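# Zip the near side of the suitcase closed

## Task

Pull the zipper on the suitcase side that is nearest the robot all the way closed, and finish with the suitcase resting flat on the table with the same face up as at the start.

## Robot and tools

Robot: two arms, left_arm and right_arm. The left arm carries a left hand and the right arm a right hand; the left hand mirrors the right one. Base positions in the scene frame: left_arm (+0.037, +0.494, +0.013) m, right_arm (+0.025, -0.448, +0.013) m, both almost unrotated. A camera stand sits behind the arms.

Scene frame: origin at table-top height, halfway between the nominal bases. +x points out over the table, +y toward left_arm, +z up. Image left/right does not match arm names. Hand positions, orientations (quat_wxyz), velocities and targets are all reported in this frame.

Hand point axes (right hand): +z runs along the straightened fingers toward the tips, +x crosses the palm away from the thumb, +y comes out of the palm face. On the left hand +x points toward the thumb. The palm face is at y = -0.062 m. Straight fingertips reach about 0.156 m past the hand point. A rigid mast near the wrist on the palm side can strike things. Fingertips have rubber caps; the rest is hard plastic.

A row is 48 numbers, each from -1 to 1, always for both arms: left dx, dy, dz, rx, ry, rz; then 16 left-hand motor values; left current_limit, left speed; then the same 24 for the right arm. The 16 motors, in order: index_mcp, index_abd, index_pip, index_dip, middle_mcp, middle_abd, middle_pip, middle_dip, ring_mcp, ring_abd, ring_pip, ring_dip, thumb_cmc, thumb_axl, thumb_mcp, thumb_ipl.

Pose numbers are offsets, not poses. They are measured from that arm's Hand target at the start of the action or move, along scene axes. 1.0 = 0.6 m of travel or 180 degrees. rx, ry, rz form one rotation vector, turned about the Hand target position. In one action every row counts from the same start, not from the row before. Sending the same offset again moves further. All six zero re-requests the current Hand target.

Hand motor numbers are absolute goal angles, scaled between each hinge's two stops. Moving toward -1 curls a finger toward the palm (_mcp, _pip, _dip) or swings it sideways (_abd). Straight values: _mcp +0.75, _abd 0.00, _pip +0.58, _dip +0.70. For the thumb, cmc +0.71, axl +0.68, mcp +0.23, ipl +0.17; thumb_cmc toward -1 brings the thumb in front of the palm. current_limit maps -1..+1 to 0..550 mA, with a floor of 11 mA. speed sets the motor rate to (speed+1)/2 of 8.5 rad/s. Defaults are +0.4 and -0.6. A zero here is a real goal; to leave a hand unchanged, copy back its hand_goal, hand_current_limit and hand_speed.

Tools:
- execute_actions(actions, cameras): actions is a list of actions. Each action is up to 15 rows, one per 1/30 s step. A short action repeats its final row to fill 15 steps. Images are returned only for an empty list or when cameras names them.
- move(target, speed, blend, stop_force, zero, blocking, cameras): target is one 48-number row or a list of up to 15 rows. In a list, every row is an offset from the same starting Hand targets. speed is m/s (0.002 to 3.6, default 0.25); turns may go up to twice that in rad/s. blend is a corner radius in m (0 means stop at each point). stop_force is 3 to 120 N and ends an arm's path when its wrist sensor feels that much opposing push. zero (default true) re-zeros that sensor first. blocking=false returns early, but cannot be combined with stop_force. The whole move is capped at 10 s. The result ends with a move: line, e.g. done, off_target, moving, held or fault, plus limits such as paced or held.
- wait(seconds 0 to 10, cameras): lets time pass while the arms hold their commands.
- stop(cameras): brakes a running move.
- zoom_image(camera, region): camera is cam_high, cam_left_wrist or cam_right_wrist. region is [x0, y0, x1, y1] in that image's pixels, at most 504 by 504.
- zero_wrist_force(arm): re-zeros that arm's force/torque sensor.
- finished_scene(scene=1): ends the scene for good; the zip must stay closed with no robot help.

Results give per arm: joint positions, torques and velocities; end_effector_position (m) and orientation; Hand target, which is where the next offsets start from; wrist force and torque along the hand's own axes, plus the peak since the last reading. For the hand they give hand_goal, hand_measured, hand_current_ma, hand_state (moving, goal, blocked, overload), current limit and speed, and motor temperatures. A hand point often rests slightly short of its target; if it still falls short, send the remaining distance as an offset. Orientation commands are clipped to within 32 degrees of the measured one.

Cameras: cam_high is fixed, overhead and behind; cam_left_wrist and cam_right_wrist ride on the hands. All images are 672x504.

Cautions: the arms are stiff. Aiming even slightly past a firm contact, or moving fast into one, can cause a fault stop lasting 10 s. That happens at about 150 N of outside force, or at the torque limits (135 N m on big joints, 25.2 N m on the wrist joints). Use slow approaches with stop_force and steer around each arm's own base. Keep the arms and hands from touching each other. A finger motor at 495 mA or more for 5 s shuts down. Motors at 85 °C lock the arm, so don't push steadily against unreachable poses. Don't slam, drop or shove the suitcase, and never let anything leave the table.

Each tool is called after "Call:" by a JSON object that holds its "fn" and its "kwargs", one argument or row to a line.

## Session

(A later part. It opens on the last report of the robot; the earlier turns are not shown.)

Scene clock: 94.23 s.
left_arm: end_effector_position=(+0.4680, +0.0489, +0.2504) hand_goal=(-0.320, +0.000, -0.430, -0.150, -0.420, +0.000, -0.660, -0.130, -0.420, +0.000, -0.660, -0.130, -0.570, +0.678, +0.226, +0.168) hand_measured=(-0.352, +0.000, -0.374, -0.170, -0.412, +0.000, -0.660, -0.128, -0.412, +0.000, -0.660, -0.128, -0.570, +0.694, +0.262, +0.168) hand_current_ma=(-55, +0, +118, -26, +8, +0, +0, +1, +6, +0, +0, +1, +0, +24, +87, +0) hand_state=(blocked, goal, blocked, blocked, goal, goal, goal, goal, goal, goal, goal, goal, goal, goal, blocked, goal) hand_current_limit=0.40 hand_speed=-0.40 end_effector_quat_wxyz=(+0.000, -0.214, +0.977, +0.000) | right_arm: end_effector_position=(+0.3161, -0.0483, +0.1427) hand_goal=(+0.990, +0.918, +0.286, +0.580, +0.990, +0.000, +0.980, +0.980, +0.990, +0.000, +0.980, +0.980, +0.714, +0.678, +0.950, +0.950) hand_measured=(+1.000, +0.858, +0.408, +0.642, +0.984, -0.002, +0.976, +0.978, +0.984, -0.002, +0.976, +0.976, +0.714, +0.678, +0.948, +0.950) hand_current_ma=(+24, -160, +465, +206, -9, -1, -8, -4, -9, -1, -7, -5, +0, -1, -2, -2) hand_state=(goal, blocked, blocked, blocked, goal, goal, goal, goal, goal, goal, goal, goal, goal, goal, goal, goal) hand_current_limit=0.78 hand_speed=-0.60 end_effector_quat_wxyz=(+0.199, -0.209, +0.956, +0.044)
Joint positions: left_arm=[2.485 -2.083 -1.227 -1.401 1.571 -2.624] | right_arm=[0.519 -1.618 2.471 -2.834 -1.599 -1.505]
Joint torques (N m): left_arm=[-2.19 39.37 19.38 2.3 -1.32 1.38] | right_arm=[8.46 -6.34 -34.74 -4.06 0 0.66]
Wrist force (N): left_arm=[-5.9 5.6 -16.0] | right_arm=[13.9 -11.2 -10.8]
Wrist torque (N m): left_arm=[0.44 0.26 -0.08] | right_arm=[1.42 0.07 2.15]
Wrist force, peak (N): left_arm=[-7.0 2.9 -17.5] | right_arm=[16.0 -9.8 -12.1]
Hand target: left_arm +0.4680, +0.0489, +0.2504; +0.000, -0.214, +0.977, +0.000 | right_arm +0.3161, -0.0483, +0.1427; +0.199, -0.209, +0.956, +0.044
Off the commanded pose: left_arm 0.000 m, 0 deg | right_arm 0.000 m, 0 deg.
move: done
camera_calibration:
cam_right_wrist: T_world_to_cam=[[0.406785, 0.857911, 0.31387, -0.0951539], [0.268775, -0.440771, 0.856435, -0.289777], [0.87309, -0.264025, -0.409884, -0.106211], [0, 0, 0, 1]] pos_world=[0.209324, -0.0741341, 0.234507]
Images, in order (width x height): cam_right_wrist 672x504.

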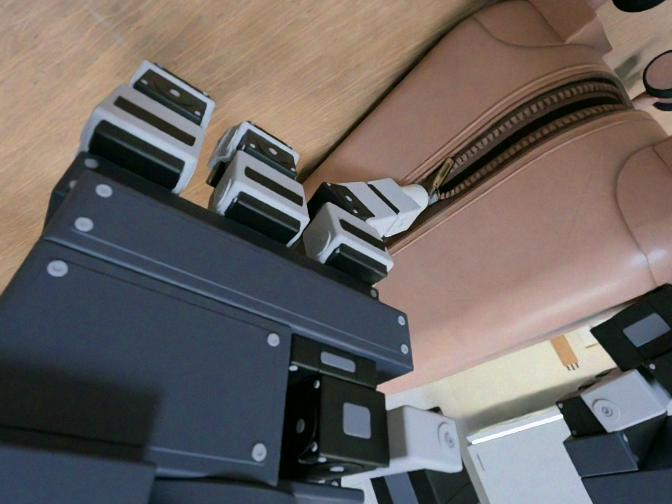

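Call:
{"fn": "move", "kwargs": {
  "target": [
    [0,0,0,0,0,0,-0.32,0,-0.43,-0.15,-0.42,0,-0.66,-0.13,-0.42,0,-0.66,-0.13,-0.571,0.678,0.226,0.168,0.4,-0.4,0.0,-0.0265,0,0,0,0,0.99,0.917,0.285,0.58,0.99,0,0.98,0.98,0.99,0,0.98,0.98,0.714,0.678,0.95,0.95,0.78,-0.6],
    [0,0,0,0,0,0,-0.32,0,-0.43,-0.15,-0.42,0,-0.66,-0.13,-0.42,0,-0.66,-0.13,-0.571,0.678,0.226,0.168,0.4,-0.4,-0.0061,-0.0028,0,0,0,0,0.99,0.917,0.285,0.58,0.99,0,0.98,0.98,0.99,0,0.98,0.98,0.714,0.678,0.95,0.95,0.78,-0.6]
  ],
  "speed": 0.02,
  "cameras": ["cam_right_wrist"]
}}

Call:
{"fn": "zoom_image", "kwargs": {
  "camera": "cam_right_wrist",
  "region": [400, 90, 540, 230]
}}

Scene clock: 96.83 s.
left_arm: end_effector_position=(+0.4680, +0.0489, +0.2504) hand_goal=(-0.320, +0.000, -0.430, -0.150, -0.420, +0.000, -0.660, -0.130, -0.420, +0.000, -0.660, -0.130, -0.570, +0.678, +0.226, +0.168) hand_measured=(-0.352, +0.000, -0.374, -0.170, -0.412, +0.000, -0.660, -0.128, -0.412, +0.000, -0.660, -0.128, -0.570, +0.694, +0.262, +0.168) hand_current_ma=(-55, +0, +118, -26, +8, +0, +0, +1, +6, +0, +0, +1, +0, +24, +87, +0) hand_state=(blocked, goal, blocked, blocked, goal, goal, goal, goal, goal, goal, goal, goal, goal, goal, blocked, goal) hand_current_limit=0.40 hand_speed=-0.40 end_effector_quat_wxyz=(+0.000, -0.214, +0.977, +0.000) | right_arm: end_effector_position=(+0.3124, -0.0500, +0.1427) hand_goal=(+0.990, +0.918, +0.286, +0.580, +0.990, +0.000, +0.980, +0.980, +0.990, +0.000, +0.980, +0.980, +0.714, +0.678, +0.950, +0.950) hand_measured=(+0.990, +0.904, +0.288, +0.582, +0.984, -0.002, +0.976, +0.978, +0.984, -0.002, +0.976, +0.976, +0.714, +0.678, +0.948, +0.950) hand_current_ma=(+0, -24, +3, +4, -9, -1, -8, -4, -9, -1, -7, -5, +0, -1, -2, -2) hand_state=(goal, goal, goal, goal, goal, goal, goal, goal, goal, goal, goal, goal, goal, goal, goal, goal) hand_current_limit=0.78 hand_speed=-0.60 end_effector_quat_wxyz=(+0.199, -0.209, +0.956, +0.044)
Joint positions: left_arm=[2.485 -2.083 -1.227 -1.401 1.571 -2.624] | right_arm=[0.52 -1.628 2.48 -2.833 -1.599 -1.504]
Joint torques (N m): left_arm=[-2.03 39.57 19.12 2.36 -1.34 1.31] | right_arm=[6.96 -7.45 -28.76 -4.73 -2.65 2.11]
Wrist force (N): left_arm=[-6.1 4.4 -17.3] | right_arm=[-0.2 0.7 0.0]
Wrist torque (N m): left_arm=[0.45 0.25 -0.08] | right_arm=[0.05 0.03 0.00]
Wrist force, peak (N): left_arm=[-6.2 4.7 -17.2] | right_arm=[13.8 -11.3 -10.7]
Hand target: left_arm +0.4680, +0.0489, +0.2504; +0.000, -0.214, +0.977, +0.000 | right_arm +0.3124, -0.0499, +0.1427; +0.199, -0.209, +0.956, +0.044
Off the commanded pose: left_arm 0.000 m, 0 deg | right_arm 0.000 m, 0 deg.
move: done
camera_calibration:
cam_right_wrist: T_world_to_cam=[[0.406785, 0.857911, 0.31387, -0.0921453], [0.268775, -0.440771, 0.856435, -0.289603], [0.87309, -0.264025, -0.409884, -0.103544], [0, 0, 0, 1]] pos_world=[0.205724, -0.0759341, 0.234507]
Images, in order (width x height): cam_right_wrist 672x504.

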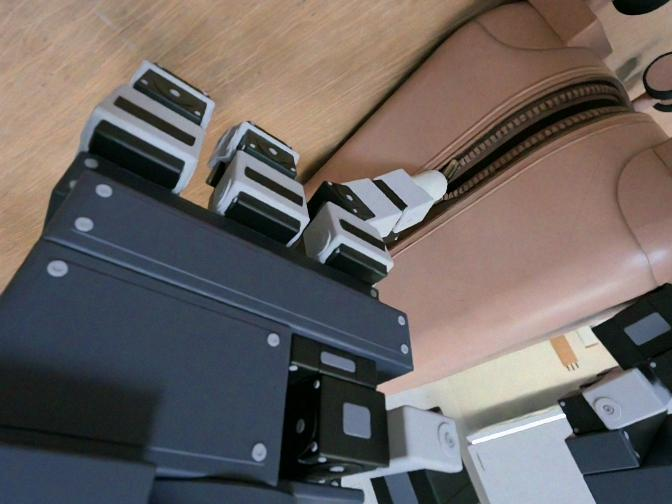

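Scaled by 3.600 from the camera's 672x504 image, which has a finer 960x720 frame.

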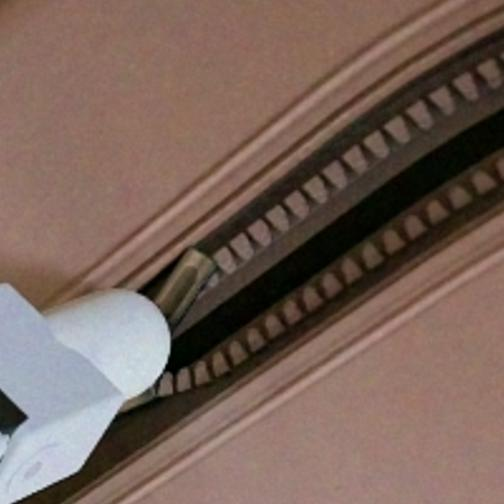

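Call:
{"fn": "move", "kwargs": {
  "target": [
    [0,0,0,0,0,0,-0.32,0,-0.43,-0.15,-0.42,0,-0.66,-0.13,-0.42,0,-0.66,-0.13,-0.571,0.678,0.226,0.168,0.4,-0.4,-0.0182,-0.0083,0,0,0,0,0.99,0.917,0.285,0.58,0.99,0,0.98,0.98,0.99,0,0.98,0.98,0.714,0.678,0.95,0.95,0.78,-0.6],
    [0,0,0,0,0,0,-0.32,0,-0.43,-0.15,-0.42,0,-0.66,-0.13,-0.42,0,-0.66,-0.13,-0.571,0.678,0.226,0.168,0.4,-0.4,0.0027,-0.0538,0,0,0,0,0.99,0.917,0.285,0.58,0.99,0,0.98,0.98,0.99,0,0.98,0.98,0.714,0.678,0.95,0.95,0.78,-0.6],
    [0,0,0,0,0,0,-0.32,0,-0.43,-0.15,-0.42,0,-0.66,-0.13,-0.42,0,-0.66,-0.13,-0.571,0.678,0.226,0.168,0.4,-0.4,0.0208,-0.0455,0,0,0,0,0.99,0.917,0.285,0.58,0.99,0,0.98,0.98,0.99,0,0.98,0.98,0.714,0.678,0.95,0.95,0.78,-0.6]
  ],
  "speed": 0.04,
  "cameras": ["cam_right_wrist"]
}}

Call:
{"fn": "zoom_image", "kwargs": {
  "camera": "cam_right_wrist",
  "region": [400, 90, 540, 230]
}}

Scene clock: 99.87 s.
left_arm: end_effector_position=(+0.4680, +0.0489, +0.2504) hand_goal=(-0.320, +0.000, -0.430, -0.150, -0.420, +0.000, -0.660, -0.130, -0.420, +0.000, -0.660, -0.130, -0.570, +0.678, +0.226, +0.168) hand_measured=(-0.352, +0.000, -0.374, -0.170, -0.412, +0.000, -0.660, -0.128, -0.412, +0.000, -0.660, -0.128, -0.570, +0.694, +0.262, +0.168) hand_current_ma=(-55, +0, +118, -26, +8, +0, +0, +1, +6, +0, +0, +1, +0, +24, +87, +0) hand_state=(blocked, goal, blocked, blocked, goal, goal, goal, goal, goal, goal, goal, goal, goal, goal, blocked, goal) hand_current_limit=0.40 hand_speed=-0.40 end_effector_quat_wxyz=(+0.000, -0.214, +0.977, +0.000) | right_arm: end_effector_position=(+0.3248, -0.0773, +0.1427) hand_goal=(+0.990, +0.918, +0.286, +0.580, +0.990, +0.000, +0.980, +0.980, +0.990, +0.000, +0.980, +0.980, +0.714, +0.678, +0.950, +0.950) hand_measured=(+0.990, +0.906, +0.288, +0.582, +0.984, -0.002, +0.976, +0.978, +0.984, -0.002, +0.976, +0.976, +0.714, +0.678, +0.948, +0.950) hand_current_ma=(+0, -24, +3, +4, -9, -1, -8, -4, -9, -1, -7, -5, +0, -1, -2, -2) hand_state=(goal, goal, goal, goal, goal, goal, goal, goal, goal, goal, goal, goal, goal, goal, goal, goal) hand_current_limit=0.78 hand_speed=-0.60 end_effector_quat_wxyz=(+0.199, -0.209, +0.956, +0.044)
Joint positions: left_arm=[2.485 -2.083 -1.227 -1.401 1.571 -2.624] | right_arm=[0.426 -1.662 2.511 -2.83 -1.562 -1.59]
Joint torques (N m): left_arm=[-1.45 39.19 18.63 2.32 -1.35 1.28] | right_arm=[7.24 -6.32 -28.39 -4.71 -2.32 1.93]
Wrist force (N): left_arm=[-6.1 4.5 -17.1] | right_arm=[-0.1 0.8 -0.1]
Wrist torque (N m): left_arm=[0.45 0.26 -0.08] | right_arm=[0.06 0.01 0.08]
Wrist force, peak (N): left_arm=[-6.0 4.4 -17.4] | right_arm=[0.2 1.0 0.0]
Hand target: left_arm +0.4680, +0.0489, +0.2504; +0.000, -0.214, +0.977, +0.000 | right_arm +0.3249, -0.0772, +0.1427; +0.199, -0.209, +0.956, +0.044
Off the commanded pose: left_arm 0.000 m, 0 deg | right_arm 0.000 m, 0 deg.
move: done
camera_calibration:
cam_right_wrist: T_world_to_cam=[[0.406756, 0.857893, 0.313957, -0.0738292], [0.268857, -0.44087, 0.856358, -0.304908], [0.873078, -0.26392, -0.409977, -0.121429], [0, 0, 0, 1]] pos_world=[0.218024, -0.103135, 0.234506]
Images, in order (width x height): cam_right_wrist 672x504.

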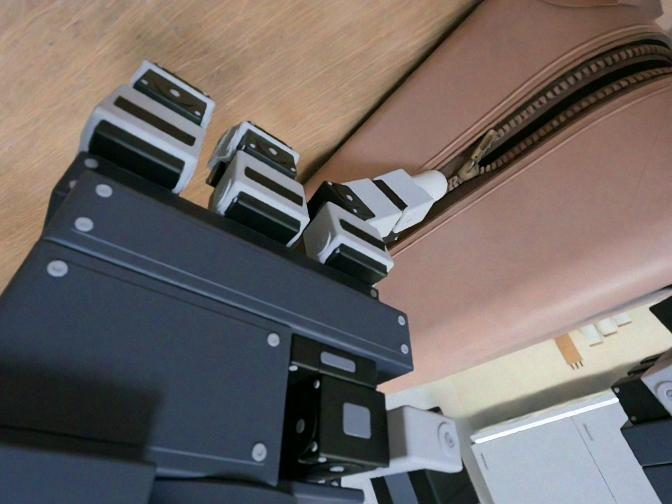

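Scaled by 3.600 from the camera's 672x504 image, which has a finer 960x720 frame.

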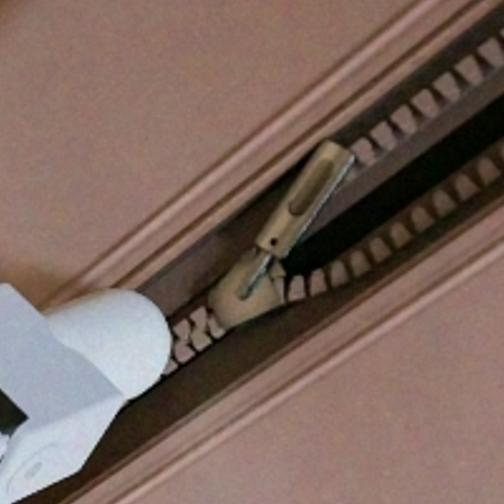

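Call:
{"fn": "move", "kwargs": {
  "target": [0,0,0,0,0,0,-0.32,0,-0.43,-0.15,-0.42,0,-0.66,-0.13,-0.42,0,-0.66,-0.13,-0.571,0.678,0.226,0.168,0.4,-0.4,-0.0125,0.0273,0.004,0,0,0,0.99,0.917,0.285,0.58,0.99,0,0.98,0.98,0.99,0,0.98,0.98,0.714,0.678,0.95,0.95,0.78,-0.6],
  "speed": 0.015,
  "stop_force": 15,
  "cameras": ["cam_right_wrist"]
}}

Call:
{"fn": "zoom_image", "kwargs": {
  "camera": "cam_right_wrist",
  "region": [400, 90, 540, 230]
}}

Scene clock: 102.23 s.
left_arm: end_effector_position=(+0.4680, +0.0489, +0.2504) hand_goal=(-0.320, +0.000, -0.430, -0.150, -0.420, +0.000, -0.660, -0.130, -0.420, +0.000, -0.660, -0.130, -0.570, +0.678, +0.226, +0.168) hand_measured=(-0.352, +0.000, -0.374, -0.170, -0.412, +0.000, -0.660, -0.128, -0.412, +0.000, -0.660, -0.128, -0.570, +0.694, +0.262, +0.168) hand_current_ma=(-55, +0, +118, -26, +8, +0, +0, +1, +6, +0, +0, +1, +0, +24, +87, +0) hand_state=(blocked, goal, blocked, blocked, goal, goal, goal, goal, goal, goal, goal, goal, goal, goal, blocked, goal) hand_current_limit=0.40 hand_speed=-0.40 end_effector_quat_wxyz=(+0.000, -0.214, +0.977, +0.000) | right_arm: end_effector_position=(+0.3174, -0.0609, +0.1451) hand_goal=(+0.990, +0.918, +0.286, +0.580, +0.990, +0.000, +0.980, +0.980, +0.990, +0.000, +0.980, +0.980, +0.714, +0.678, +0.950, +0.950) hand_measured=(+0.990, +0.906, +0.288, +0.582, +0.984, -0.002, +0.976, +0.978, +0.984, -0.002, +0.976, +0.976, +0.714, +0.678, +0.948, +0.950) hand_current_ma=(+0, -24, +3, +4, -9, -1, -8, -4, -9, -1, -7, -5, +0, -1, -2, -2) hand_state=(goal, goal, goal, goal, goal, goal, goal, goal, goal, goal, goal, goal, goal, goal, goal, goal) hand_current_limit=0.78 hand_speed=-0.60 end_effector_quat_wxyz=(+0.199, -0.209, +0.956, +0.044)
Joint positions: left_arm=[2.485 -2.083 -1.227 -1.401 1.571 -2.624] | right_arm=[0.483 -1.649 2.49 -2.823 -1.585 -1.538]
Joint torques (N m): left_arm=[-2.11 39.18 18.76 2.5 -1.38 1.25] | right_arm=[6.56 -6.44 -29.7 -0.86 -2.8 1.83]
Wrist force (N): left_arm=[-6.1 4.6 -17.1] | right_arm=[0.1 0.8 -0.1]
Wrist torque (N m): left_arm=[0.46 0.26 -0.08] | right_arm=[0.07 -0.01 0.03]
Wrist force, peak (N): left_arm=[-6.1 4.5 -17.3] | right_arm=[-0.3 1.0 -0.3]
Hand target: left_arm +0.4680, +0.0489, +0.2504; +0.000, -0.214, +0.977, +0.000 | right_arm +0.3174, -0.0609, +0.1451; +0.199, -0.209, +0.956, +0.044
Off the commanded pose: left_arm 0.000 m, 0 deg | right_arm 0.000 m, 0 deg.
move: done
camera_calibration:
cam_right_wrist: T_world_to_cam=[[0.406785, 0.857911, 0.31387, -0.0856264], [0.268775, -0.440771, 0.856435, -0.297735], [0.87309, -0.264025, -0.409884, -0.109689], [0, 0, 0, 1]] pos_world=[0.210624, -0.0867341, 0.236907]
Images, in order (width x height): cam_right_wrist 672x504.

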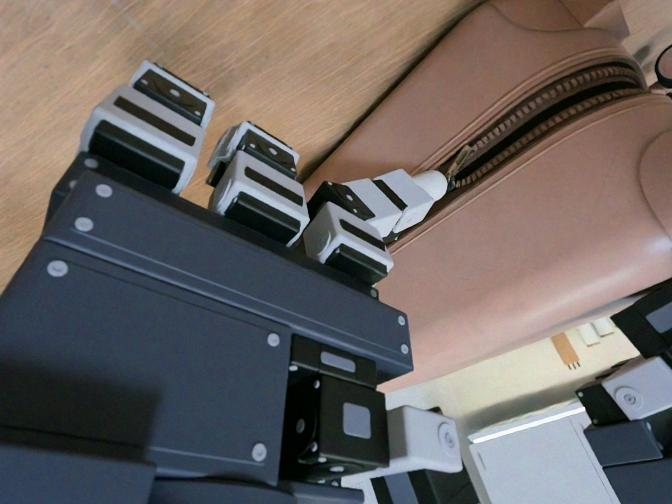

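Scaled by 3.600 from the camera's 672x504 image, which has a finer 960x720 frame.

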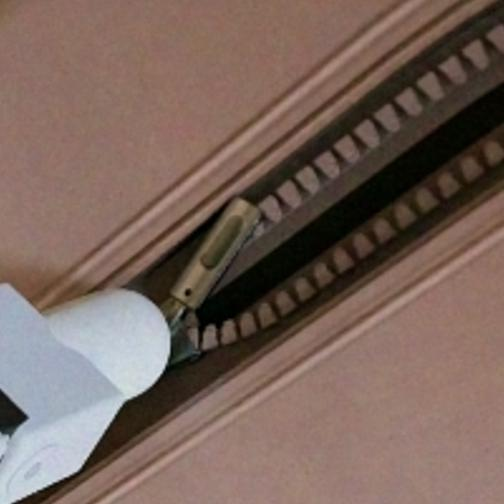

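Call:
{"fn": "move", "kwargs": {
  "target": [
    [0,0,0,0,0,0,-0.32,0,-0.43,-0.15,-0.42,0,-0.66,-0.13,-0.42,0,-0.66,-0.13,-0.571,0.678,0.226,0.168,0.4,-0.4,-0.0182,-0.0083,0,0,0,0,0.99,0.917,0.285,0.58,0.99,0,0.98,0.98,0.99,0,0.98,0.98,0.714,0.678,0.95,0.95,0.78,-0.6],
    [0,0,0,0,0,0,-0.32,0,-0.43,-0.15,-0.42,0,-0.66,-0.13,-0.42,0,-0.66,-0.13,-0.571,0.678,0.226,0.168,0.4,-0.4,-0.0035,-0.0402,-0.0033,0,0,0,0.99,0.917,0.285,0.58,0.99,0,0.98,0.98,0.99,0,0.98,0.98,0.714,0.678,0.95,0.95,0.78,-0.6]
  ],
  "speed": 0.04
}}

Call:
{"fn": "move", "kwargs": {
  "target": [0,0,0,0,0,0,-0.32,0,-0.43,-0.15,-0.42,0,-0.66,-0.13,-0.42,0,-0.66,-0.13,-0.571,0.678,0.226,0.168,0.4,-0.4,0.0303,0.0139,0,0,0,0,0.99,0.917,0.285,0.58,0.99,0,0.98,0.98,0.99,0,0.98,0.98,0.714,0.678,0.95,0.95,0.78,-0.6],
  "speed": 0.015,
  "stop_force": 4,
  "cameras": ["cam_right_wrist"]
}}

Call:
{"fn": "zoom_image", "kwargs": {
  "camera": "cam_right_wrist",
  "region": [400, 90, 540, 230]
}}

Scene clock: 105.27 s.
left_arm: end_effector_position=(+0.4680, +0.0489, +0.2504) hand_goal=(-0.320, +0.000, -0.430, -0.150, -0.420, +0.000, -0.660, -0.130, -0.420, +0.000, -0.660, -0.130, -0.570, +0.678, +0.226, +0.168) hand_measured=(-0.352, +0.000, -0.374, -0.170, -0.412, +0.000, -0.660, -0.128, -0.412, +0.000, -0.660, -0.128, -0.570, +0.694, +0.262, +0.168) hand_current_ma=(-55, +0, +118, -26, +8, +0, +0, +1, +6, +0, +0, +1, +0, +24, +87, +0) hand_state=(blocked, goal, blocked, blocked, goal, goal, goal, goal, goal, goal, goal, goal, goal, goal, blocked, goal) hand_current_limit=0.40 hand_speed=-0.40 end_effector_quat_wxyz=(+0.000, -0.214, +0.977, +0.000) | right_arm: end_effector_position=(+0.3152, -0.0849, +0.1431) hand_goal=(+0.990, +0.918, +0.286, +0.580, +0.990, +0.000, +0.980, +0.980, +0.990, +0.000, +0.980, +0.980, +0.714, +0.678, +0.950, +0.950) hand_measured=(+0.990, +0.906, +0.288, +0.582, +0.984, -0.002, +0.976, +0.978, +0.984, -0.002, +0.976, +0.976, +0.714, +0.678, +0.948, +0.950) hand_current_ma=(+0, -23, +3, +4, -9, -1, -8, -4, -9, -1, -7, -5, +0, -1, -2, -2) hand_state=(goal, goal, goal, goal, goal, goal, goal, goal, goal, goal, goal, goal, goal, goal, goal, goal) hand_current_limit=0.78 hand_speed=-0.60 end_effector_quat_wxyz=(+0.199, -0.209, +0.956, +0.044)
Joint positions: left_arm=[2.485 -2.083 -1.227 -1.401 1.571 -2.624] | right_arm=[0.415 -1.699 2.539 -2.822 -1.558 -1.6]
Joint torques (N m): left_arm=[-2.09 39.35 18.88 2.43 -1.28 1.2] | right_arm=[-9.06 -20.35 -3.32 -4.72 2.69 -1.65]
Wrist force (N): left_arm=[-6.0 4.4 -17.3] | right_arm=[-0.2 0.9 0.1]
Wrist torque (N m): left_arm=[0.45 0.24 -0.07] | right_arm=[0.06 0.01 0.09]
Wrist force, peak (N): left_arm=[-6.2 4.5 -17.4] | right_arm=[-0.2 1.2 -0.1]
Hand target: left_arm +0.4680, +0.0489, +0.2504; +0.000, -0.214, +0.977, +0.000 | right_arm +0.3153, -0.0850, +0.1431; +0.199, -0.209, +0.956, +0.044
Off the commanded pose: left_arm 0.000 m, 0 deg | right_arm 0.000 m, 0 deg.
move: done

Scene clock: 107.60 s.
left_arm: end_effector_position=(+0.4680, +0.0489, +0.2504) hand_goal=(-0.320, +0.000, -0.430, -0.150, -0.420, +0.000, -0.660, -0.130, -0.420, +0.000, -0.660, -0.130, -0.570, +0.678, +0.226, +0.168) hand_measured=(-0.352, +0.000, -0.374, -0.170, -0.412, +0.000, -0.660, -0.128, -0.412, +0.000, -0.660, -0.128, -0.570, +0.694, +0.262, +0.168) hand_current_ma=(-55, +0, +118, -26, +8, +0, +0, +1, +6, +0, +0, +1, +0, +24, +87, +0) hand_state=(blocked, goal, blocked, blocked, goal, goal, goal, goal, goal, goal, goal, goal, goal, goal, blocked, goal) hand_current_limit=0.40 hand_speed=-0.40 end_effector_quat_wxyz=(+0.000, -0.214, +0.977, +0.000) | right_arm: end_effector_position=(+0.3308, -0.0779, +0.1431) hand_goal=(+0.990, +0.918, +0.286, +0.580, +0.990, +0.000, +0.980, +0.980, +0.990, +0.000, +0.980, +0.980, +0.714, +0.678, +0.950, +0.950) hand_measured=(+0.998, +0.906, +0.280, +0.576, +0.984, -0.002, +0.976, +0.978, +0.984, -0.002, +0.976, +0.976, +0.714, +0.678, +0.948, +0.950) hand_current_ma=(+19, -21, -10, -6, -9, -1, -8, -4, -9, -1, -7, -5, +0, -1, -2, -2) hand_state=(goal, goal, goal, goal, goal, goal, goal, goal, goal, goal, goal, goal, goal, goal, goal, goal) hand_current_limit=0.78 hand_speed=-0.60 end_effector_quat_wxyz=(+0.199, -0.209, +0.956, +0.044)
Joint positions: left_arm=[2.485 -2.083 -1.227 -1.401 1.571 -2.624] | right_arm=[0.416 -1.653 2.501 -2.83 -1.558 -1.599]
Joint torques (N m): left_arm=[-2.32 38.86 18.68 2.54 -1.29 1.21] | right_arm=[-7.2 -19.95 -3.02 -1.23 0.5 -1.19]
Wrist force (N): left_arm=[-6.0 4.7 -16.9] | right_arm=[2.0 0.2 -1.4]
Wrist torque (N m): left_arm=[0.44 0.26 -0.08] | right_arm=[0.19 0.01 0.22]
Wrist force, peak (N): left_arm=[-5.9 4.4 -17.4] | right_arm=[5.7 -0.4 -4.9]
Hand target: left_arm +0.4680, +0.0489, +0.2504; +0.000, -0.214, +0.977, +0.000 | right_arm +0.3308, -0.0779, +0.1431; +0.199, -0.209, +0.956, +0.044 (not the last commanded pose)
Off the commanded pose: left_arm 0.000 m, 0 deg | right_arm 0.003 m, 0 deg.
move: contact (right_arm)
camera_calibration:
cam_right_wrist: T_world_to_cam=[[0.406839, 0.857925, 0.313761, -0.0758508], [0.268771, -0.440687, 0.856479, -0.307118], [0.873066, -0.264119, -0.409874, -0.126703], [0, 0, 0, 1]] pos_world=[0.224024, -0.103734, 0.234907]
Images, in order (width x height): cam_right_wrist 672x504.

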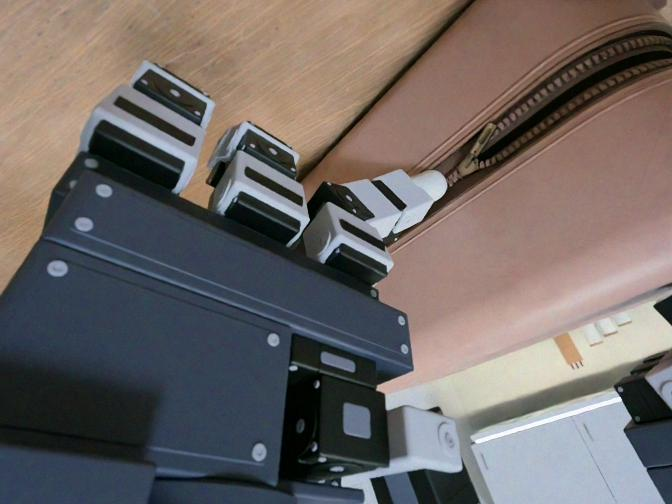

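Scaled by 3.600 from the camera's 672x504 image, which has a finer 960x720 frame.

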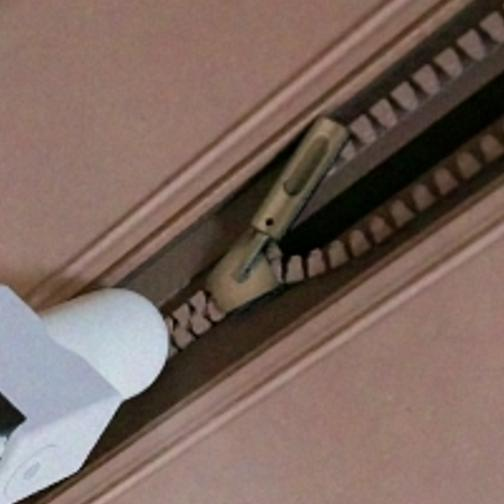

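Call:
{"fn": "move", "kwargs": {
  "target": [
    [0,0,0,0,0,0,-0.32,0,-0.43,-0.15,-0.42,0,-0.66,-0.13,-0.42,0,-0.66,-0.13,-0.571,0.678,0.226,0.168,0.4,-0.4,0.0,0.0,-0.0028,0,0,0,0.99,0.917,0.285,0.58,0.99,0,0.98,0.98,0.99,0,0.98,0.98,0.714,0.678,0.95,0.95,0.78,-0.6],
    [0,0,0,0,0,0,-0.32,0,-0.43,-0.15,-0.42,0,-0.66,-0.13,-0.42,0,-0.66,-0.13,-0.571,0.678,0.226,0.168,0.4,-0.4,-0.0104,0.0227,-0.0028,0,0,0,0.99,0.917,0.285,0.58,0.99,0,0.98,0.98,0.99,0,0.98,0.98,0.714,0.678,0.95,0.95,0.78,-0.6]
  ],
  "speed": 0.015,
  "stop_force": 15,
  "cameras": ["cam_right_wrist"]
}}

Call:
{"fn": "zoom_image", "kwargs": {
  "camera": "cam_right_wrist",
  "region": [400, 90, 540, 230]
}}

Scene clock: 109.90 s.
left_arm: end_effector_position=(+0.4680, +0.0489, +0.2504) hand_goal=(-0.320, +0.000, -0.430, -0.150, -0.420, +0.000, -0.660, -0.130, -0.420, +0.000, -0.660, -0.130, -0.570, +0.678, +0.226, +0.168) hand_measured=(-0.352, +0.000, -0.374, -0.170, -0.412, +0.000, -0.660, -0.128, -0.412, +0.000, -0.660, -0.128, -0.570, +0.694, +0.262, +0.168) hand_current_ma=(-55, +0, +118, -26, +8, +0, +0, +1, +6, +0, +0, +1, +0, +24, +87, +0) hand_state=(blocked, goal, blocked, blocked, goal, goal, goal, goal, goal, goal, goal, goal, goal, goal, blocked, goal) hand_current_limit=0.40 hand_speed=-0.40 end_effector_quat_wxyz=(+0.000, -0.214, +0.977, +0.000) | right_arm: end_effector_position=(+0.3245, -0.0643, +0.1414) hand_goal=(+0.990, +0.918, +0.286, +0.580, +0.990, +0.000, +0.980, +0.980, +0.990, +0.000, +0.980, +0.980, +0.714, +0.678, +0.950, +0.950) hand_measured=(+1.000, +0.902, +0.294, +0.582, +0.984, -0.002, +0.976, +0.978, +0.984, -0.002, +0.976, +0.976, +0.714, +0.678, +0.948, +0.950) hand_current_ma=(+20, -33, +14, +4, -9, -1, -8, -4, -9, -1, -7, -5, +0, -1, -2, -2) hand_state=(goal, goal, goal, goal, goal, goal, goal, goal, goal, goal, goal, goal, goal, goal, goal, goal) hand_current_limit=0.78 hand_speed=-0.60 end_effector_quat_wxyz=(+0.199, -0.209, +0.956, +0.044)
Joint positions: left_arm=[2.485 -2.083 -1.227 -1.401 1.571 -2.624] | right_arm=[0.463 -1.632 2.489 -2.839 -1.577 -1.556]
Joint torques (N m): left_arm=[-2.08 39.06 18.59 2.52 -1.41 1.11] | right_arm=[7.56 -6.5 -30.48 -5.29 -2.28 1.77]
Wrist force (N): left_arm=[-5.9 4.6 -16.9] | right_arm=[2.4 -0.8 -1.5]
Wrist torque (N m): left_arm=[0.43 0.23 -0.06] | right_arm=[0.26 0.06 0.34]
Wrist force, peak (N): left_arm=[-6.0 4.5 -17.3] | right_arm=[3.5 -0.8 -2.9]
Hand target: left_arm +0.4680, +0.0489, +0.2504; +0.000, -0.214, +0.977, +0.000 | right_arm +0.3245, -0.0643, +0.1414; +0.199, -0.209, +0.956, +0.044
Off the commanded pose: left_arm 0.000 m, 0 deg | right_arm 0.000 m, 0 deg.
move: done
camera_calibration:
cam_right_wrist: T_world_to_cam=[[0.406763, 0.857949, 0.313795, -0.084452], [0.26881, -0.440697, 0.856462, -0.298008], [0.873089, -0.264026, -0.409885, -0.11839], [0, 0, 0, 1]] pos_world=[0.217824, -0.0901337, 0.233207]
Images, in order (width x height): cam_right_wrist 672x504.

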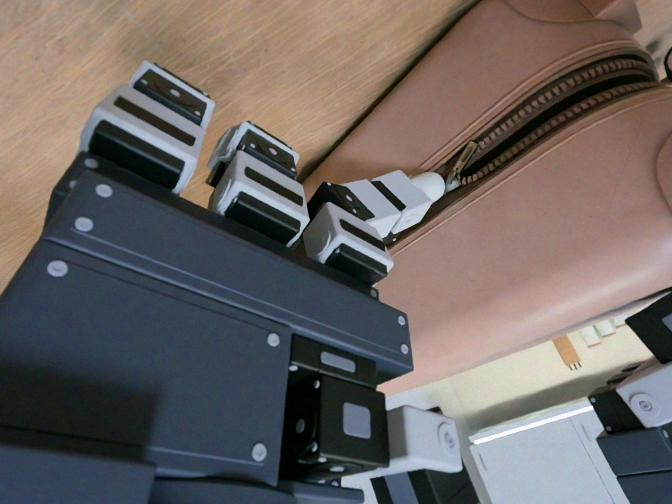

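Scaled by 3.600 from the camera's 672x504 image, which has a finer 960x720 frame.

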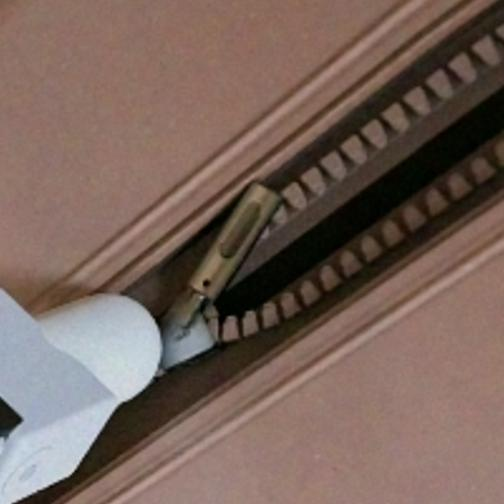

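Call:
{"fn": "move", "kwargs": {
  "target": [0,0,0,0,0,0,-0.32,0,-0.43,-0.15,-0.42,0,-0.66,-0.13,-0.42,0,-0.66,-0.13,-0.571,0.678,0.226,0.168,0.4,-0.4,-0.0083,0.0182,0,0,0,0,0.99,0.917,0.285,0.58,0.99,0,0.98,0.98,0.99,0,0.98,0.98,0.714,0.678,0.95,0.95,0.78,-0.6],
  "speed": 0.01,
  "stop_force": 15,
  "cameras": ["cam_right_wrist"]
}}

Call:
{"fn": "zoom_image", "kwargs": {
  "camera": "cam_right_wrist",
  "region": [400, 90, 540, 230]
}}

Scene clock: 112.27 s.
left_arm: end_effector_position=(+0.4680, +0.0489, +0.2504) hand_goal=(-0.320, +0.000, -0.430, -0.150, -0.420, +0.000, -0.660, -0.130, -0.420, +0.000, -0.660, -0.130, -0.570, +0.678, +0.226, +0.168) hand_measured=(-0.352, +0.000, -0.374, -0.170, -0.412, +0.000, -0.660, -0.128, -0.412, +0.000, -0.660, -0.128, -0.570, +0.694, +0.262, +0.168) hand_current_ma=(-55, +0, +118, -26, +8, +0, +0, +1, +6, +0, +0, +1, +0, +24, +87, +0) hand_state=(blocked, goal, blocked, blocked, goal, goal, goal, goal, goal, goal, goal, goal, goal, goal, blocked, goal) hand_current_limit=0.40 hand_speed=-0.40 end_effector_quat_wxyz=(+0.000, -0.214, +0.977, +0.000) | right_arm: end_effector_position=(+0.3195, -0.0534, +0.1414) hand_goal=(+0.990, +0.918, +0.286, +0.580, +0.990, +0.000, +0.980, +0.980, +0.990, +0.000, +0.980, +0.980, +0.714, +0.678, +0.950, +0.950) hand_measured=(+1.000, +0.878, +0.372, +0.620, +0.984, -0.002, +0.976, +0.978, +0.984, -0.002, +0.976, +0.976, +0.714, +0.678, +0.948, +0.950) hand_current_ma=(+23, -96, +298, +117, -9, -1, -8, -4, -9, -1, -7, -5, +0, -1, -2, -2) hand_state=(goal, blocked, blocked, blocked, goal, goal, goal, goal, goal, goal, goal, goal, goal, goal, goal, goal) hand_current_limit=0.78 hand_speed=-0.60 end_effector_quat_wxyz=(+0.199, -0.209, +0.956, +0.044)
Joint positions: left_arm=[2.485 -2.083 -1.227 -1.401 1.571 -2.624] | right_arm=[0.5 -1.619 2.477 -2.839 -1.592 -1.522]
Joint torques (N m): left_arm=[-2.37 38.99 18.72 2.58 -1.28 1.11] | right_arm=[8.01 -7.14 -36.1 -6.57 -0.28 0.95]
Wrist force (N): left_arm=[-5.9 5.0 -16.0] | right_arm=[15.7 -9.2 -12.1]
Wrist torque (N m): left_arm=[0.43 0.24 -0.08] | right_arm=[1.47 0.05 2.13]
Wrist force, peak (N): left_arm=[-6.0 4.7 -17.0] | right_arm=[15.8 -9.5 -12.1]
Hand target: left_arm +0.4680, +0.0489, +0.2504; +0.000, -0.214, +0.977, +0.000 | right_arm +0.3195, -0.0534, +0.1414; +0.199, -0.209, +0.956, +0.044
Off the commanded pose: left_arm 0.000 m, 0 deg | right_arm 0.000 m, 0 deg.
move: done
camera_calibration:
cam_right_wrist: T_world_to_cam=[[0.406763, 0.857949, 0.313795, -0.0917699], [0.26881, -0.440697, 0.856462, -0.29186], [0.873089, -0.264026, -0.409885, -0.111146], [0, 0, 0, 1]] pos_world=[0.212824, -0.0792337, 0.233207]
Images, in order (width x height): cam_right_wrist 672x504.

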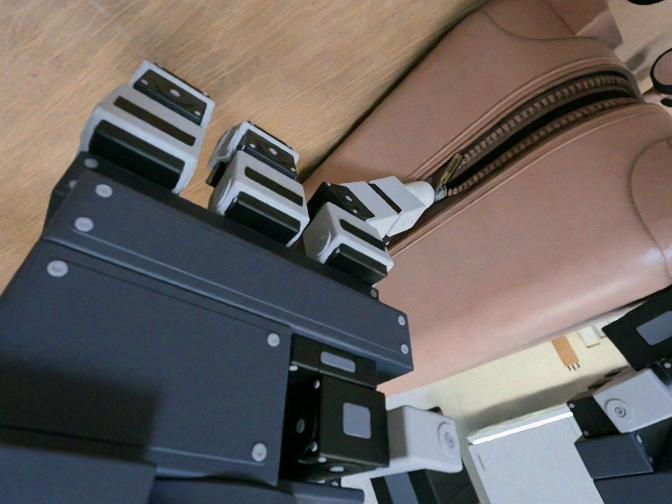

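Scaled by 3.600 from the camera's 672x504 image, which has a finer 960x720 frame.

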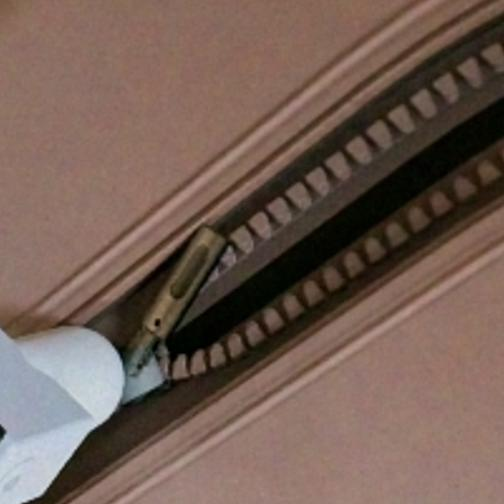

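Call:
{"fn": "move", "kwargs": {
  "target": [
    [0,0,0.08,0,0,0,-0.32,0,-0.43,-0.15,-0.42,0,-0.66,-0.13,-0.42,0,-0.66,-0.13,-0.571,0.678,0.226,0.168,0.4,-0.4,-0.0435,-0.045,0,0,0,0,0.99,0.917,0.285,0.58,0.99,0,0.98,0.98,0.99,0,0.98,0.98,0.714,0.678,0.95,0.95,0.78,-0.6],
    [0.0348,-0.0758,0.08,0,0,0,-0.32,0,-0.43,-0.15,-0.42,0,-0.66,-0.13,-0.42,0,-0.66,-0.13,-0.571,0.678,0.226,0.168,0.4,-0.4,-0.0435,-0.045,0,0,0,0,0.99,0.917,0.285,0.58,0.99,0,0.98,0.98,0.99,0,0.98,0.98,0.714,0.678,0.95,0.95,0.78,-0.6]
  ],
  "speed": 0.08,
  "cameras": ["all"]
}}

Call:
{"fn": "zoom_image", "kwargs": {
  "camera": "cam_right_wrist",
  "region": [400, 0, 672, 220]
}}

Call:
{"fn": "zoom_image", "kwargs": {
  "camera": "cam_high",
  "region": [320, 150, 460, 290]
}}

Scene clock: 116.70 s.
left_arm: end_effector_position=(+0.4889, +0.0035, +0.2984) hand_goal=(-0.320, +0.000, -0.430, -0.150, -0.420, +0.000, -0.660, -0.130, -0.420, +0.000, -0.660, -0.130, -0.570, +0.678, +0.226, +0.168) hand_measured=(-0.312, +0.000, -0.424, -0.154, -0.412, +0.000, -0.660, -0.128, -0.412, +0.000, -0.660, -0.128, -0.570, +0.682, +0.224, +0.168) hand_current_ma=(+6, +0, +4, -3, +8, +0, +0, +1, +6, +0, +0, +1, +0, +2, -1, +0) hand_state=(goal, goal, goal, goal, goal, goal, goal, goal, goal, goal, goal, goal, goal, goal, goal, goal) hand_current_limit=0.40 hand_speed=-0.40 end_effector_quat_wxyz=(+0.000, -0.214, +0.977, +0.000) | right_arm: end_effector_position=(+0.2934, -0.0804, +0.1414) hand_goal=(+0.990, +0.918, +0.286, +0.580, +0.990, +0.000, +0.980, +0.980, +0.990, +0.000, +0.980, +0.980, +0.714, +0.678, +0.950, +0.950) hand_measured=(+0.990, +0.904, +0.288, +0.582, +0.984, -0.002, +0.976, +0.978, +0.984, -0.002, +0.976, +0.976, +0.714, +0.678, +0.948, +0.950) hand_current_ma=(+0, -25, +3, +4, -9, -1, -8, -4, -9, -1, -7, -5, +0, -1, -2, -2) hand_state=(goal, goal, goal, goal, goal, goal, goal, goal, goal, goal, goal, goal, goal, goal, goal, goal) hand_current_limit=0.78 hand_speed=-0.60 end_effector_quat_wxyz=(+0.199, -0.209, +0.956, +0.044)
Joint positions: left_arm=[2.452 -2.203 -0.914 -1.595 1.571 -2.658] | right_arm=[0.46 -1.728 2.568 -2.822 -1.575 -1.559]
Joint torques (N m): left_arm=[-7.16 35.41 31.19 0.19 1.42 -2.3] | right_arm=[-8.15 -17.67 -2.3 -0.88 2.52 -1.89]
Wrist force (N): left_arm=[-0.2 0.8 0.1] | right_arm=[-0.6 1.3 0.0]
Wrist torque (N m): left_arm=[0.07 0.14 0.17] | right_arm=[0.13 0.08 0.06]
Wrist force, peak (N): left_arm=[-5.9 4.9 -15.9] | right_arm=[15.8 -9.4 -12.2]
Hand target: left_arm +0.4889, +0.0034, +0.2984; +0.000, -0.214, +0.977, +0.000 | right_arm +0.2934, -0.0804, +0.1414; +0.199, -0.209, +0.956, +0.044
Off the commanded pose: left_arm 0.000 m, 0 deg | right_arm 0.000 m, 0 deg.
move: done
camera_calibration:
cam_left_wrist: T_world_to_cam=[[0.967362, -0.245263, -0.0636874, -0.481248], [-0.110774, -0.63536, 0.764229, -0.231785], [-0.227902, -0.732232, -0.641792, 0.425893], [0, 0, 0, 1]] pos_world=[0.536927, 0.0465528, 0.419822]
cam_right_wrist: T_world_to_cam=[[0.406763, 0.857949, 0.313795, -0.0579887], [0.26881, -0.440697, 0.856462, -0.296743], [0.873089, -0.264026, -0.409885, -0.0954874], [0, 0, 0, 1]] pos_world=[0.186724, -0.106234, 0.233207]

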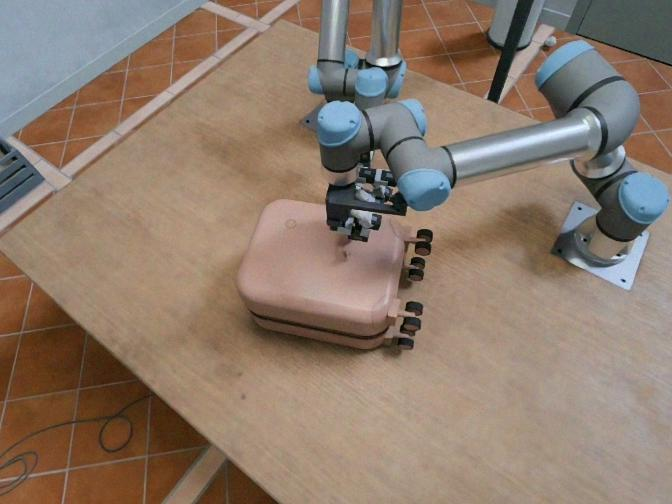

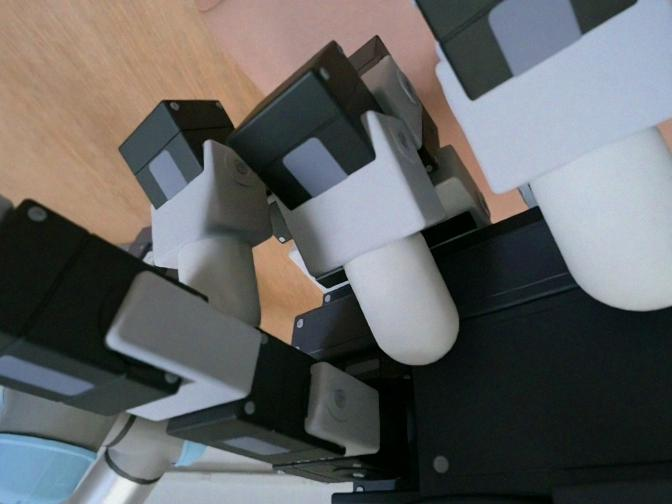

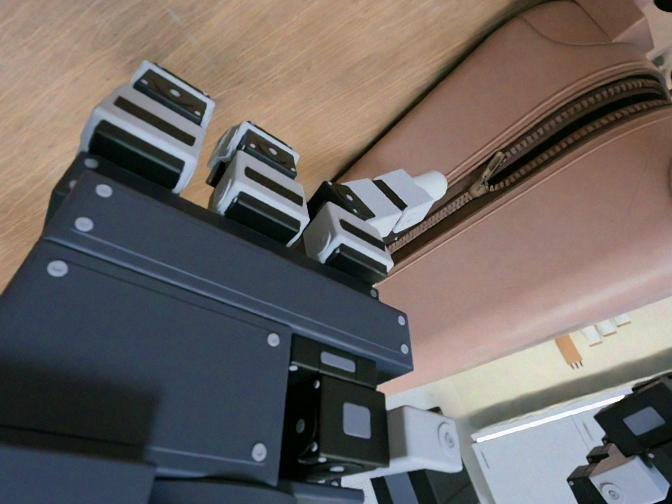

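Scaled by 1.853 from the camera's 672x504 image, which has a finer 960x720 frame.

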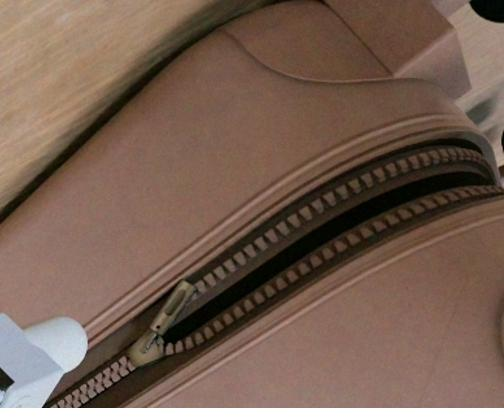

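Scaled by 3.600 from the camera's 672x504 image, which has a finer 960x720 frame.

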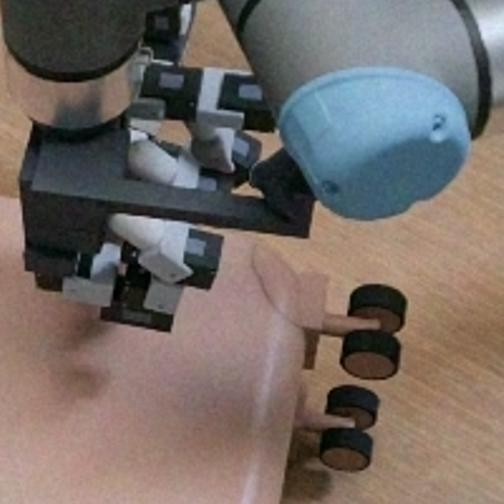

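Call:
{"fn": "move", "kwargs": {
  "target": [0,0,-0.2,0,0,0,-0.32,0,-0.43,-0.15,-0.42,0,-0.66,-0.13,-0.42,0,-0.66,-0.13,-0.571,0.678,0.226,0.168,0.4,-0.4,0,0,0,0,0,0,0.99,0.917,0.285,0.58,0.99,0,0.98,0.98,0.99,0,0.98,0.98,0.714,0.678,0.95,0.95,0.78,-0.6],
  "speed": 0.025,
  "stop_force": 8,
  "cameras": ["cam_high","cam_right_wrist"]
}}

Call:
{"fn": "zoom_image", "kwargs": {
  "camera": "cam_right_wrist",
  "region": [400, 0, 672, 220]
}}

Scene clock: 120.20 s.
left_arm: end_effector_position=(+0.4889, +0.0034, +0.2536) hand_goal=(-0.320, +0.000, -0.430, -0.150, -0.420, +0.000, -0.660, -0.130, -0.420, +0.000, -0.660, -0.130, -0.570, +0.678, +0.226, +0.168) hand_measured=(-0.318, +0.000, -0.416, -0.156, -0.412, +0.000, -0.660, -0.128, -0.412, +0.000, -0.660, -0.128, -0.568, +0.684, +0.230, +0.168) hand_current_ma=(+0, +0, +14, -4, +8, +0, +0, +1, +6, +0, +0, +1, +0, +5, +3, +0) hand_state=(goal, goal, goal, goal, goal, goal, goal, goal, goal, goal, goal, goal, goal, goal, goal, goal) hand_current_limit=0.40 hand_speed=-0.40 end_effector_quat_wxyz=(+0.000, -0.214, +0.977, +0.000) | right_arm: end_effector_position=(+0.2934, -0.0804, +0.1414) hand_goal=(+0.990, +0.918, +0.286, +0.580, +0.990, +0.000, +0.980, +0.980, +0.990, +0.000, +0.980, +0.980, +0.714, +0.678, +0.950, +0.950) hand_measured=(+0.990, +0.904, +0.288, +0.582, +0.984, -0.002, +0.976, +0.978, +0.984, -0.002, +0.976, +0.976, +0.714, +0.678, +0.948, +0.950) hand_current_ma=(+0, -25, +3, +4, -9, -1, -8, -4, -9, -1, -7, -5, +0, -1, -2, -2) hand_state=(goal, goal, goal, goal, goal, goal, goal, goal, goal, goal, goal, goal, goal, goal, goal, goal) hand_current_limit=0.78 hand_speed=-0.60 end_effector_quat_wxyz=(+0.199, -0.209, +0.956, +0.044)
Joint positions: left_arm=[2.452 -2.207 -1.021 -1.483 1.571 -2.658] | right_arm=[0.46 -1.728 2.568 -2.822 -1.575 -1.559]
Joint torques (N m): left_arm=[1.24 56.19 31.24 0.15 0.97 -1.08] | right_arm=[-7.83 -17.68 -2.3 -0.98 2.71 -1.78]
Wrist force (N): left_arm=[-0.3 1.5 -1.9] | right_arm=[-0.4 1.0 -0.3]
Wrist torque (N m): left_arm=[0.10 0.19 0.17] | right_arm=[0.12 0.05 0.07]
Wrist force, peak (N): left_arm=[-0.6 -7.2 -14.5] | right_arm=[-0.7 1.4 0.0]
Hand target: left_arm +0.4889, +0.0034, +0.2536; +0.000, -0.214, +0.977, +0.000 (not the last commanded pose) | right_arm +0.2934, -0.0804, +0.1414; +0.199, -0.209, +0.956, +0.044
Off the commanded pose: left_arm 0.075 m, 0 deg | right_arm 0.000 m, 0 deg.
move: contact (left_arm)
camera_calibration:
cam_right_wrist: T_world_to_cam=[[0.406763, 0.857949, 0.313795, -0.0579887], [0.26881, -0.440697, 0.856462, -0.296743], [0.873089, -0.264026, -0.409885, -0.0954874], [0, 0, 0, 1]] pos_world=[0.186724, -0.106234, 0.233207]
Images, in order (width x height): cam_high 672x504, cam_right_wrist 672x504.

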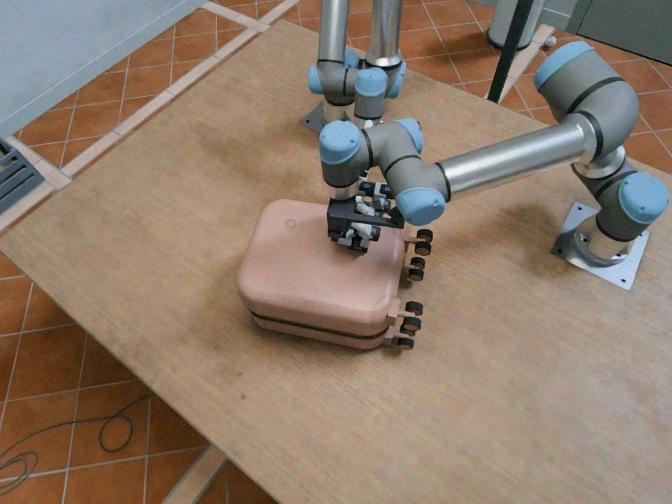

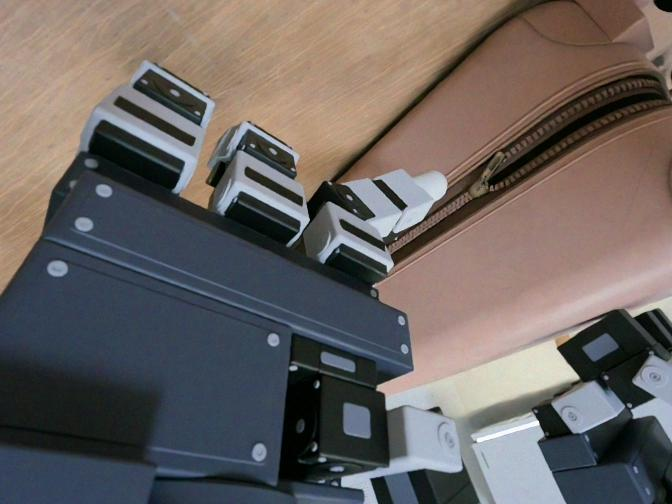

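Scaled by 1.853 from the camera's 672x504 image, which has a finer 960x720 frame.

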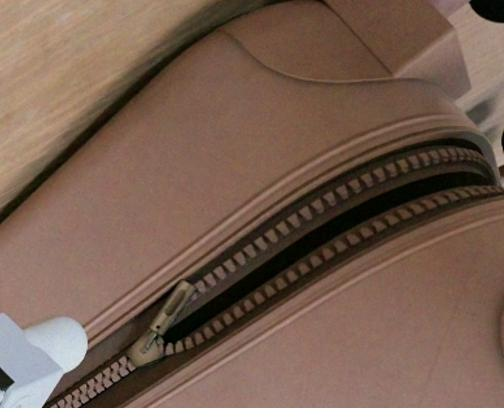

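Call:
{"fn": "move", "kwargs": {
  "target": [0,0,-0.04,0,0,0,-0.32,0,-0.43,-0.15,-0.42,0,-0.66,-0.13,-0.42,0,-0.66,-0.13,-0.571,0.678,0.226,0.168,0.7,-0.4,0,0,0,0,0,0,0.99,0.917,0.285,0.58,0.99,0,0.98,0.98,0.99,0,0.98,0.98,0.714,0.678,0.95,0.95,0.78,-0.6],
  "speed": 0.01,
  "stop_force": 40,
  "cameras": ["cam_high","cam_right_wrist"]
}}

Call:
{"fn": "zoom_image", "kwargs": {
  "camera": "cam_right_wrist",
  "region": [400, 0, 672, 220]
}}

Scene clock: 122.27 s.
left_arm: end_effector_position=(+0.4889, +0.0034, +0.2489) hand_goal=(-0.320, +0.000, -0.430, -0.150, -0.420, +0.000, -0.660, -0.130, -0.420, +0.000, -0.660, -0.130, -0.570, +0.678, +0.226, +0.168) hand_measured=(-0.370, +0.000, -0.348, -0.180, -0.412, +0.000, -0.660, -0.128, -0.412, +0.000, -0.660, -0.128, -0.570, +0.702, +0.280, +0.168) hand_current_ma=(-106, +0, +203, -47, +8, +0, +0, +1, +6, +0, +0, +1, +0, +43, +159, +0) hand_state=(blocked, goal, blocked, blocked, goal, goal, goal, goal, goal, goal, goal, goal, goal, blocked, blocked, goal) hand_current_limit=0.70 hand_speed=-0.40 end_effector_quat_wxyz=(+0.001, -0.214, +0.977, +0.000) | right_arm: end_effector_position=(+0.2934, -0.0804, +0.1414) hand_goal=(+0.990, +0.918, +0.286, +0.580, +0.990, +0.000, +0.980, +0.980, +0.990, +0.000, +0.980, +0.980, +0.714, +0.678, +0.950, +0.950) hand_measured=(+0.990, +0.904, +0.288, +0.582, +0.984, -0.002, +0.976, +0.978, +0.984, -0.002, +0.976, +0.976, +0.714, +0.678, +0.948, +0.950) hand_current_ma=(+0, -25, +3, +4, -9, -1, -8, -4, -9, -1, -7, -5, +0, -1, -2, -2) hand_state=(goal, goal, goal, goal, goal, goal, goal, goal, goal, goal, goal, goal, goal, goal, goal, goal) hand_current_limit=0.78 hand_speed=-0.60 end_effector_quat_wxyz=(+0.199, -0.209, +0.956, +0.044)
Joint positions: left_arm=[2.452 -2.208 -1.032 -1.471 1.571 -2.658] | right_arm=[0.46 -1.728 2.568 -2.822 -1.575 -1.559]
Joint torques (N m): left_arm=[5.41 37.37 13.96 -2.51 0.86 -0.46] | right_arm=[-7.86 -17.25 -2.56 -0.87 2.62 -1.71]
Wrist force (N): left_arm=[-2.4 -10.2 -32.4] | right_arm=[-0.4 1.3 -0.1]
Wrist torque (N m): left_arm=[0.65 0.81 0.00] | right_arm=[0.13 0.05 0.08]
Wrist force, peak (N): left_arm=[-1.6 -16.9 -43.6] | right_arm=[-0.4 1.4 -0.1]
Hand target: left_arm +0.4889, +0.0034, +0.2489; +0.001, -0.214, +0.977, +0.000 (not the last commanded pose) | right_arm +0.2934, -0.0804, +0.1414; +0.199, -0.209, +0.956, +0.044
Off the commanded pose: left_arm 0.019 m, 0 deg | right_arm 0.000 m, 0 deg.
move: contact (left_arm)
camera_calibration:
cam_right_wrist: T_world_to_cam=[[0.406763, 0.857949, 0.313795, -0.0579887], [0.26881, -0.440697, 0.856462, -0.296743], [0.873089, -0.264026, -0.409885, -0.0954874], [0, 0, 0, 1]] pos_world=[0.186724, -0.106234, 0.233207]
Images, in order (width x height): cam_high 672x504, cam_right_wrist 672x504.

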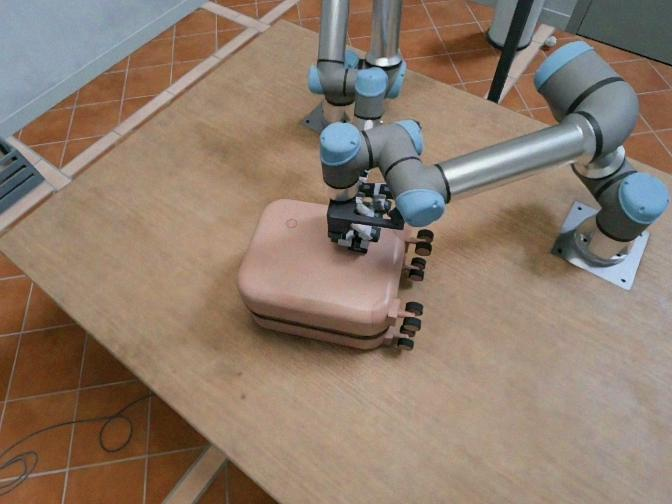

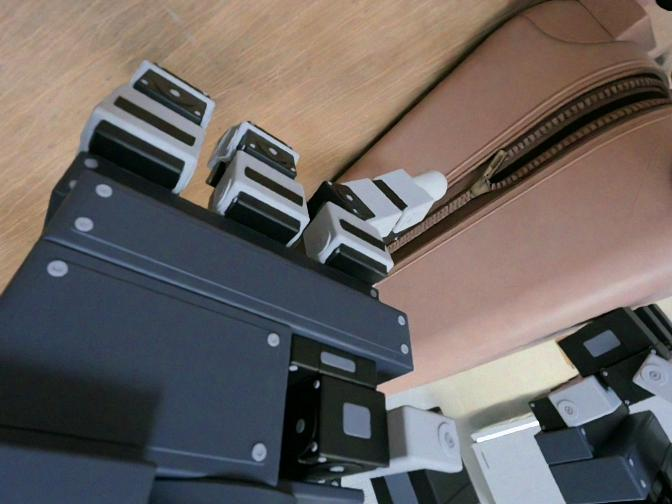

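Scaled by 1.853 from the camera's 672x504 image, which has a finer 960x720 frame.

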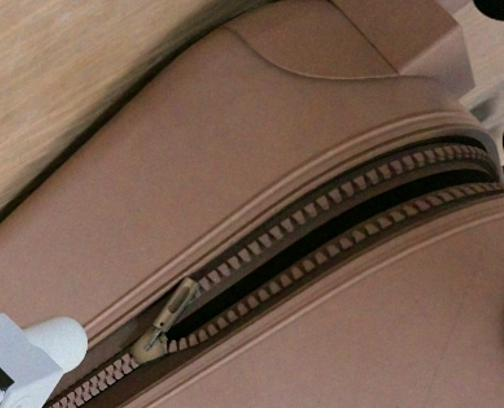

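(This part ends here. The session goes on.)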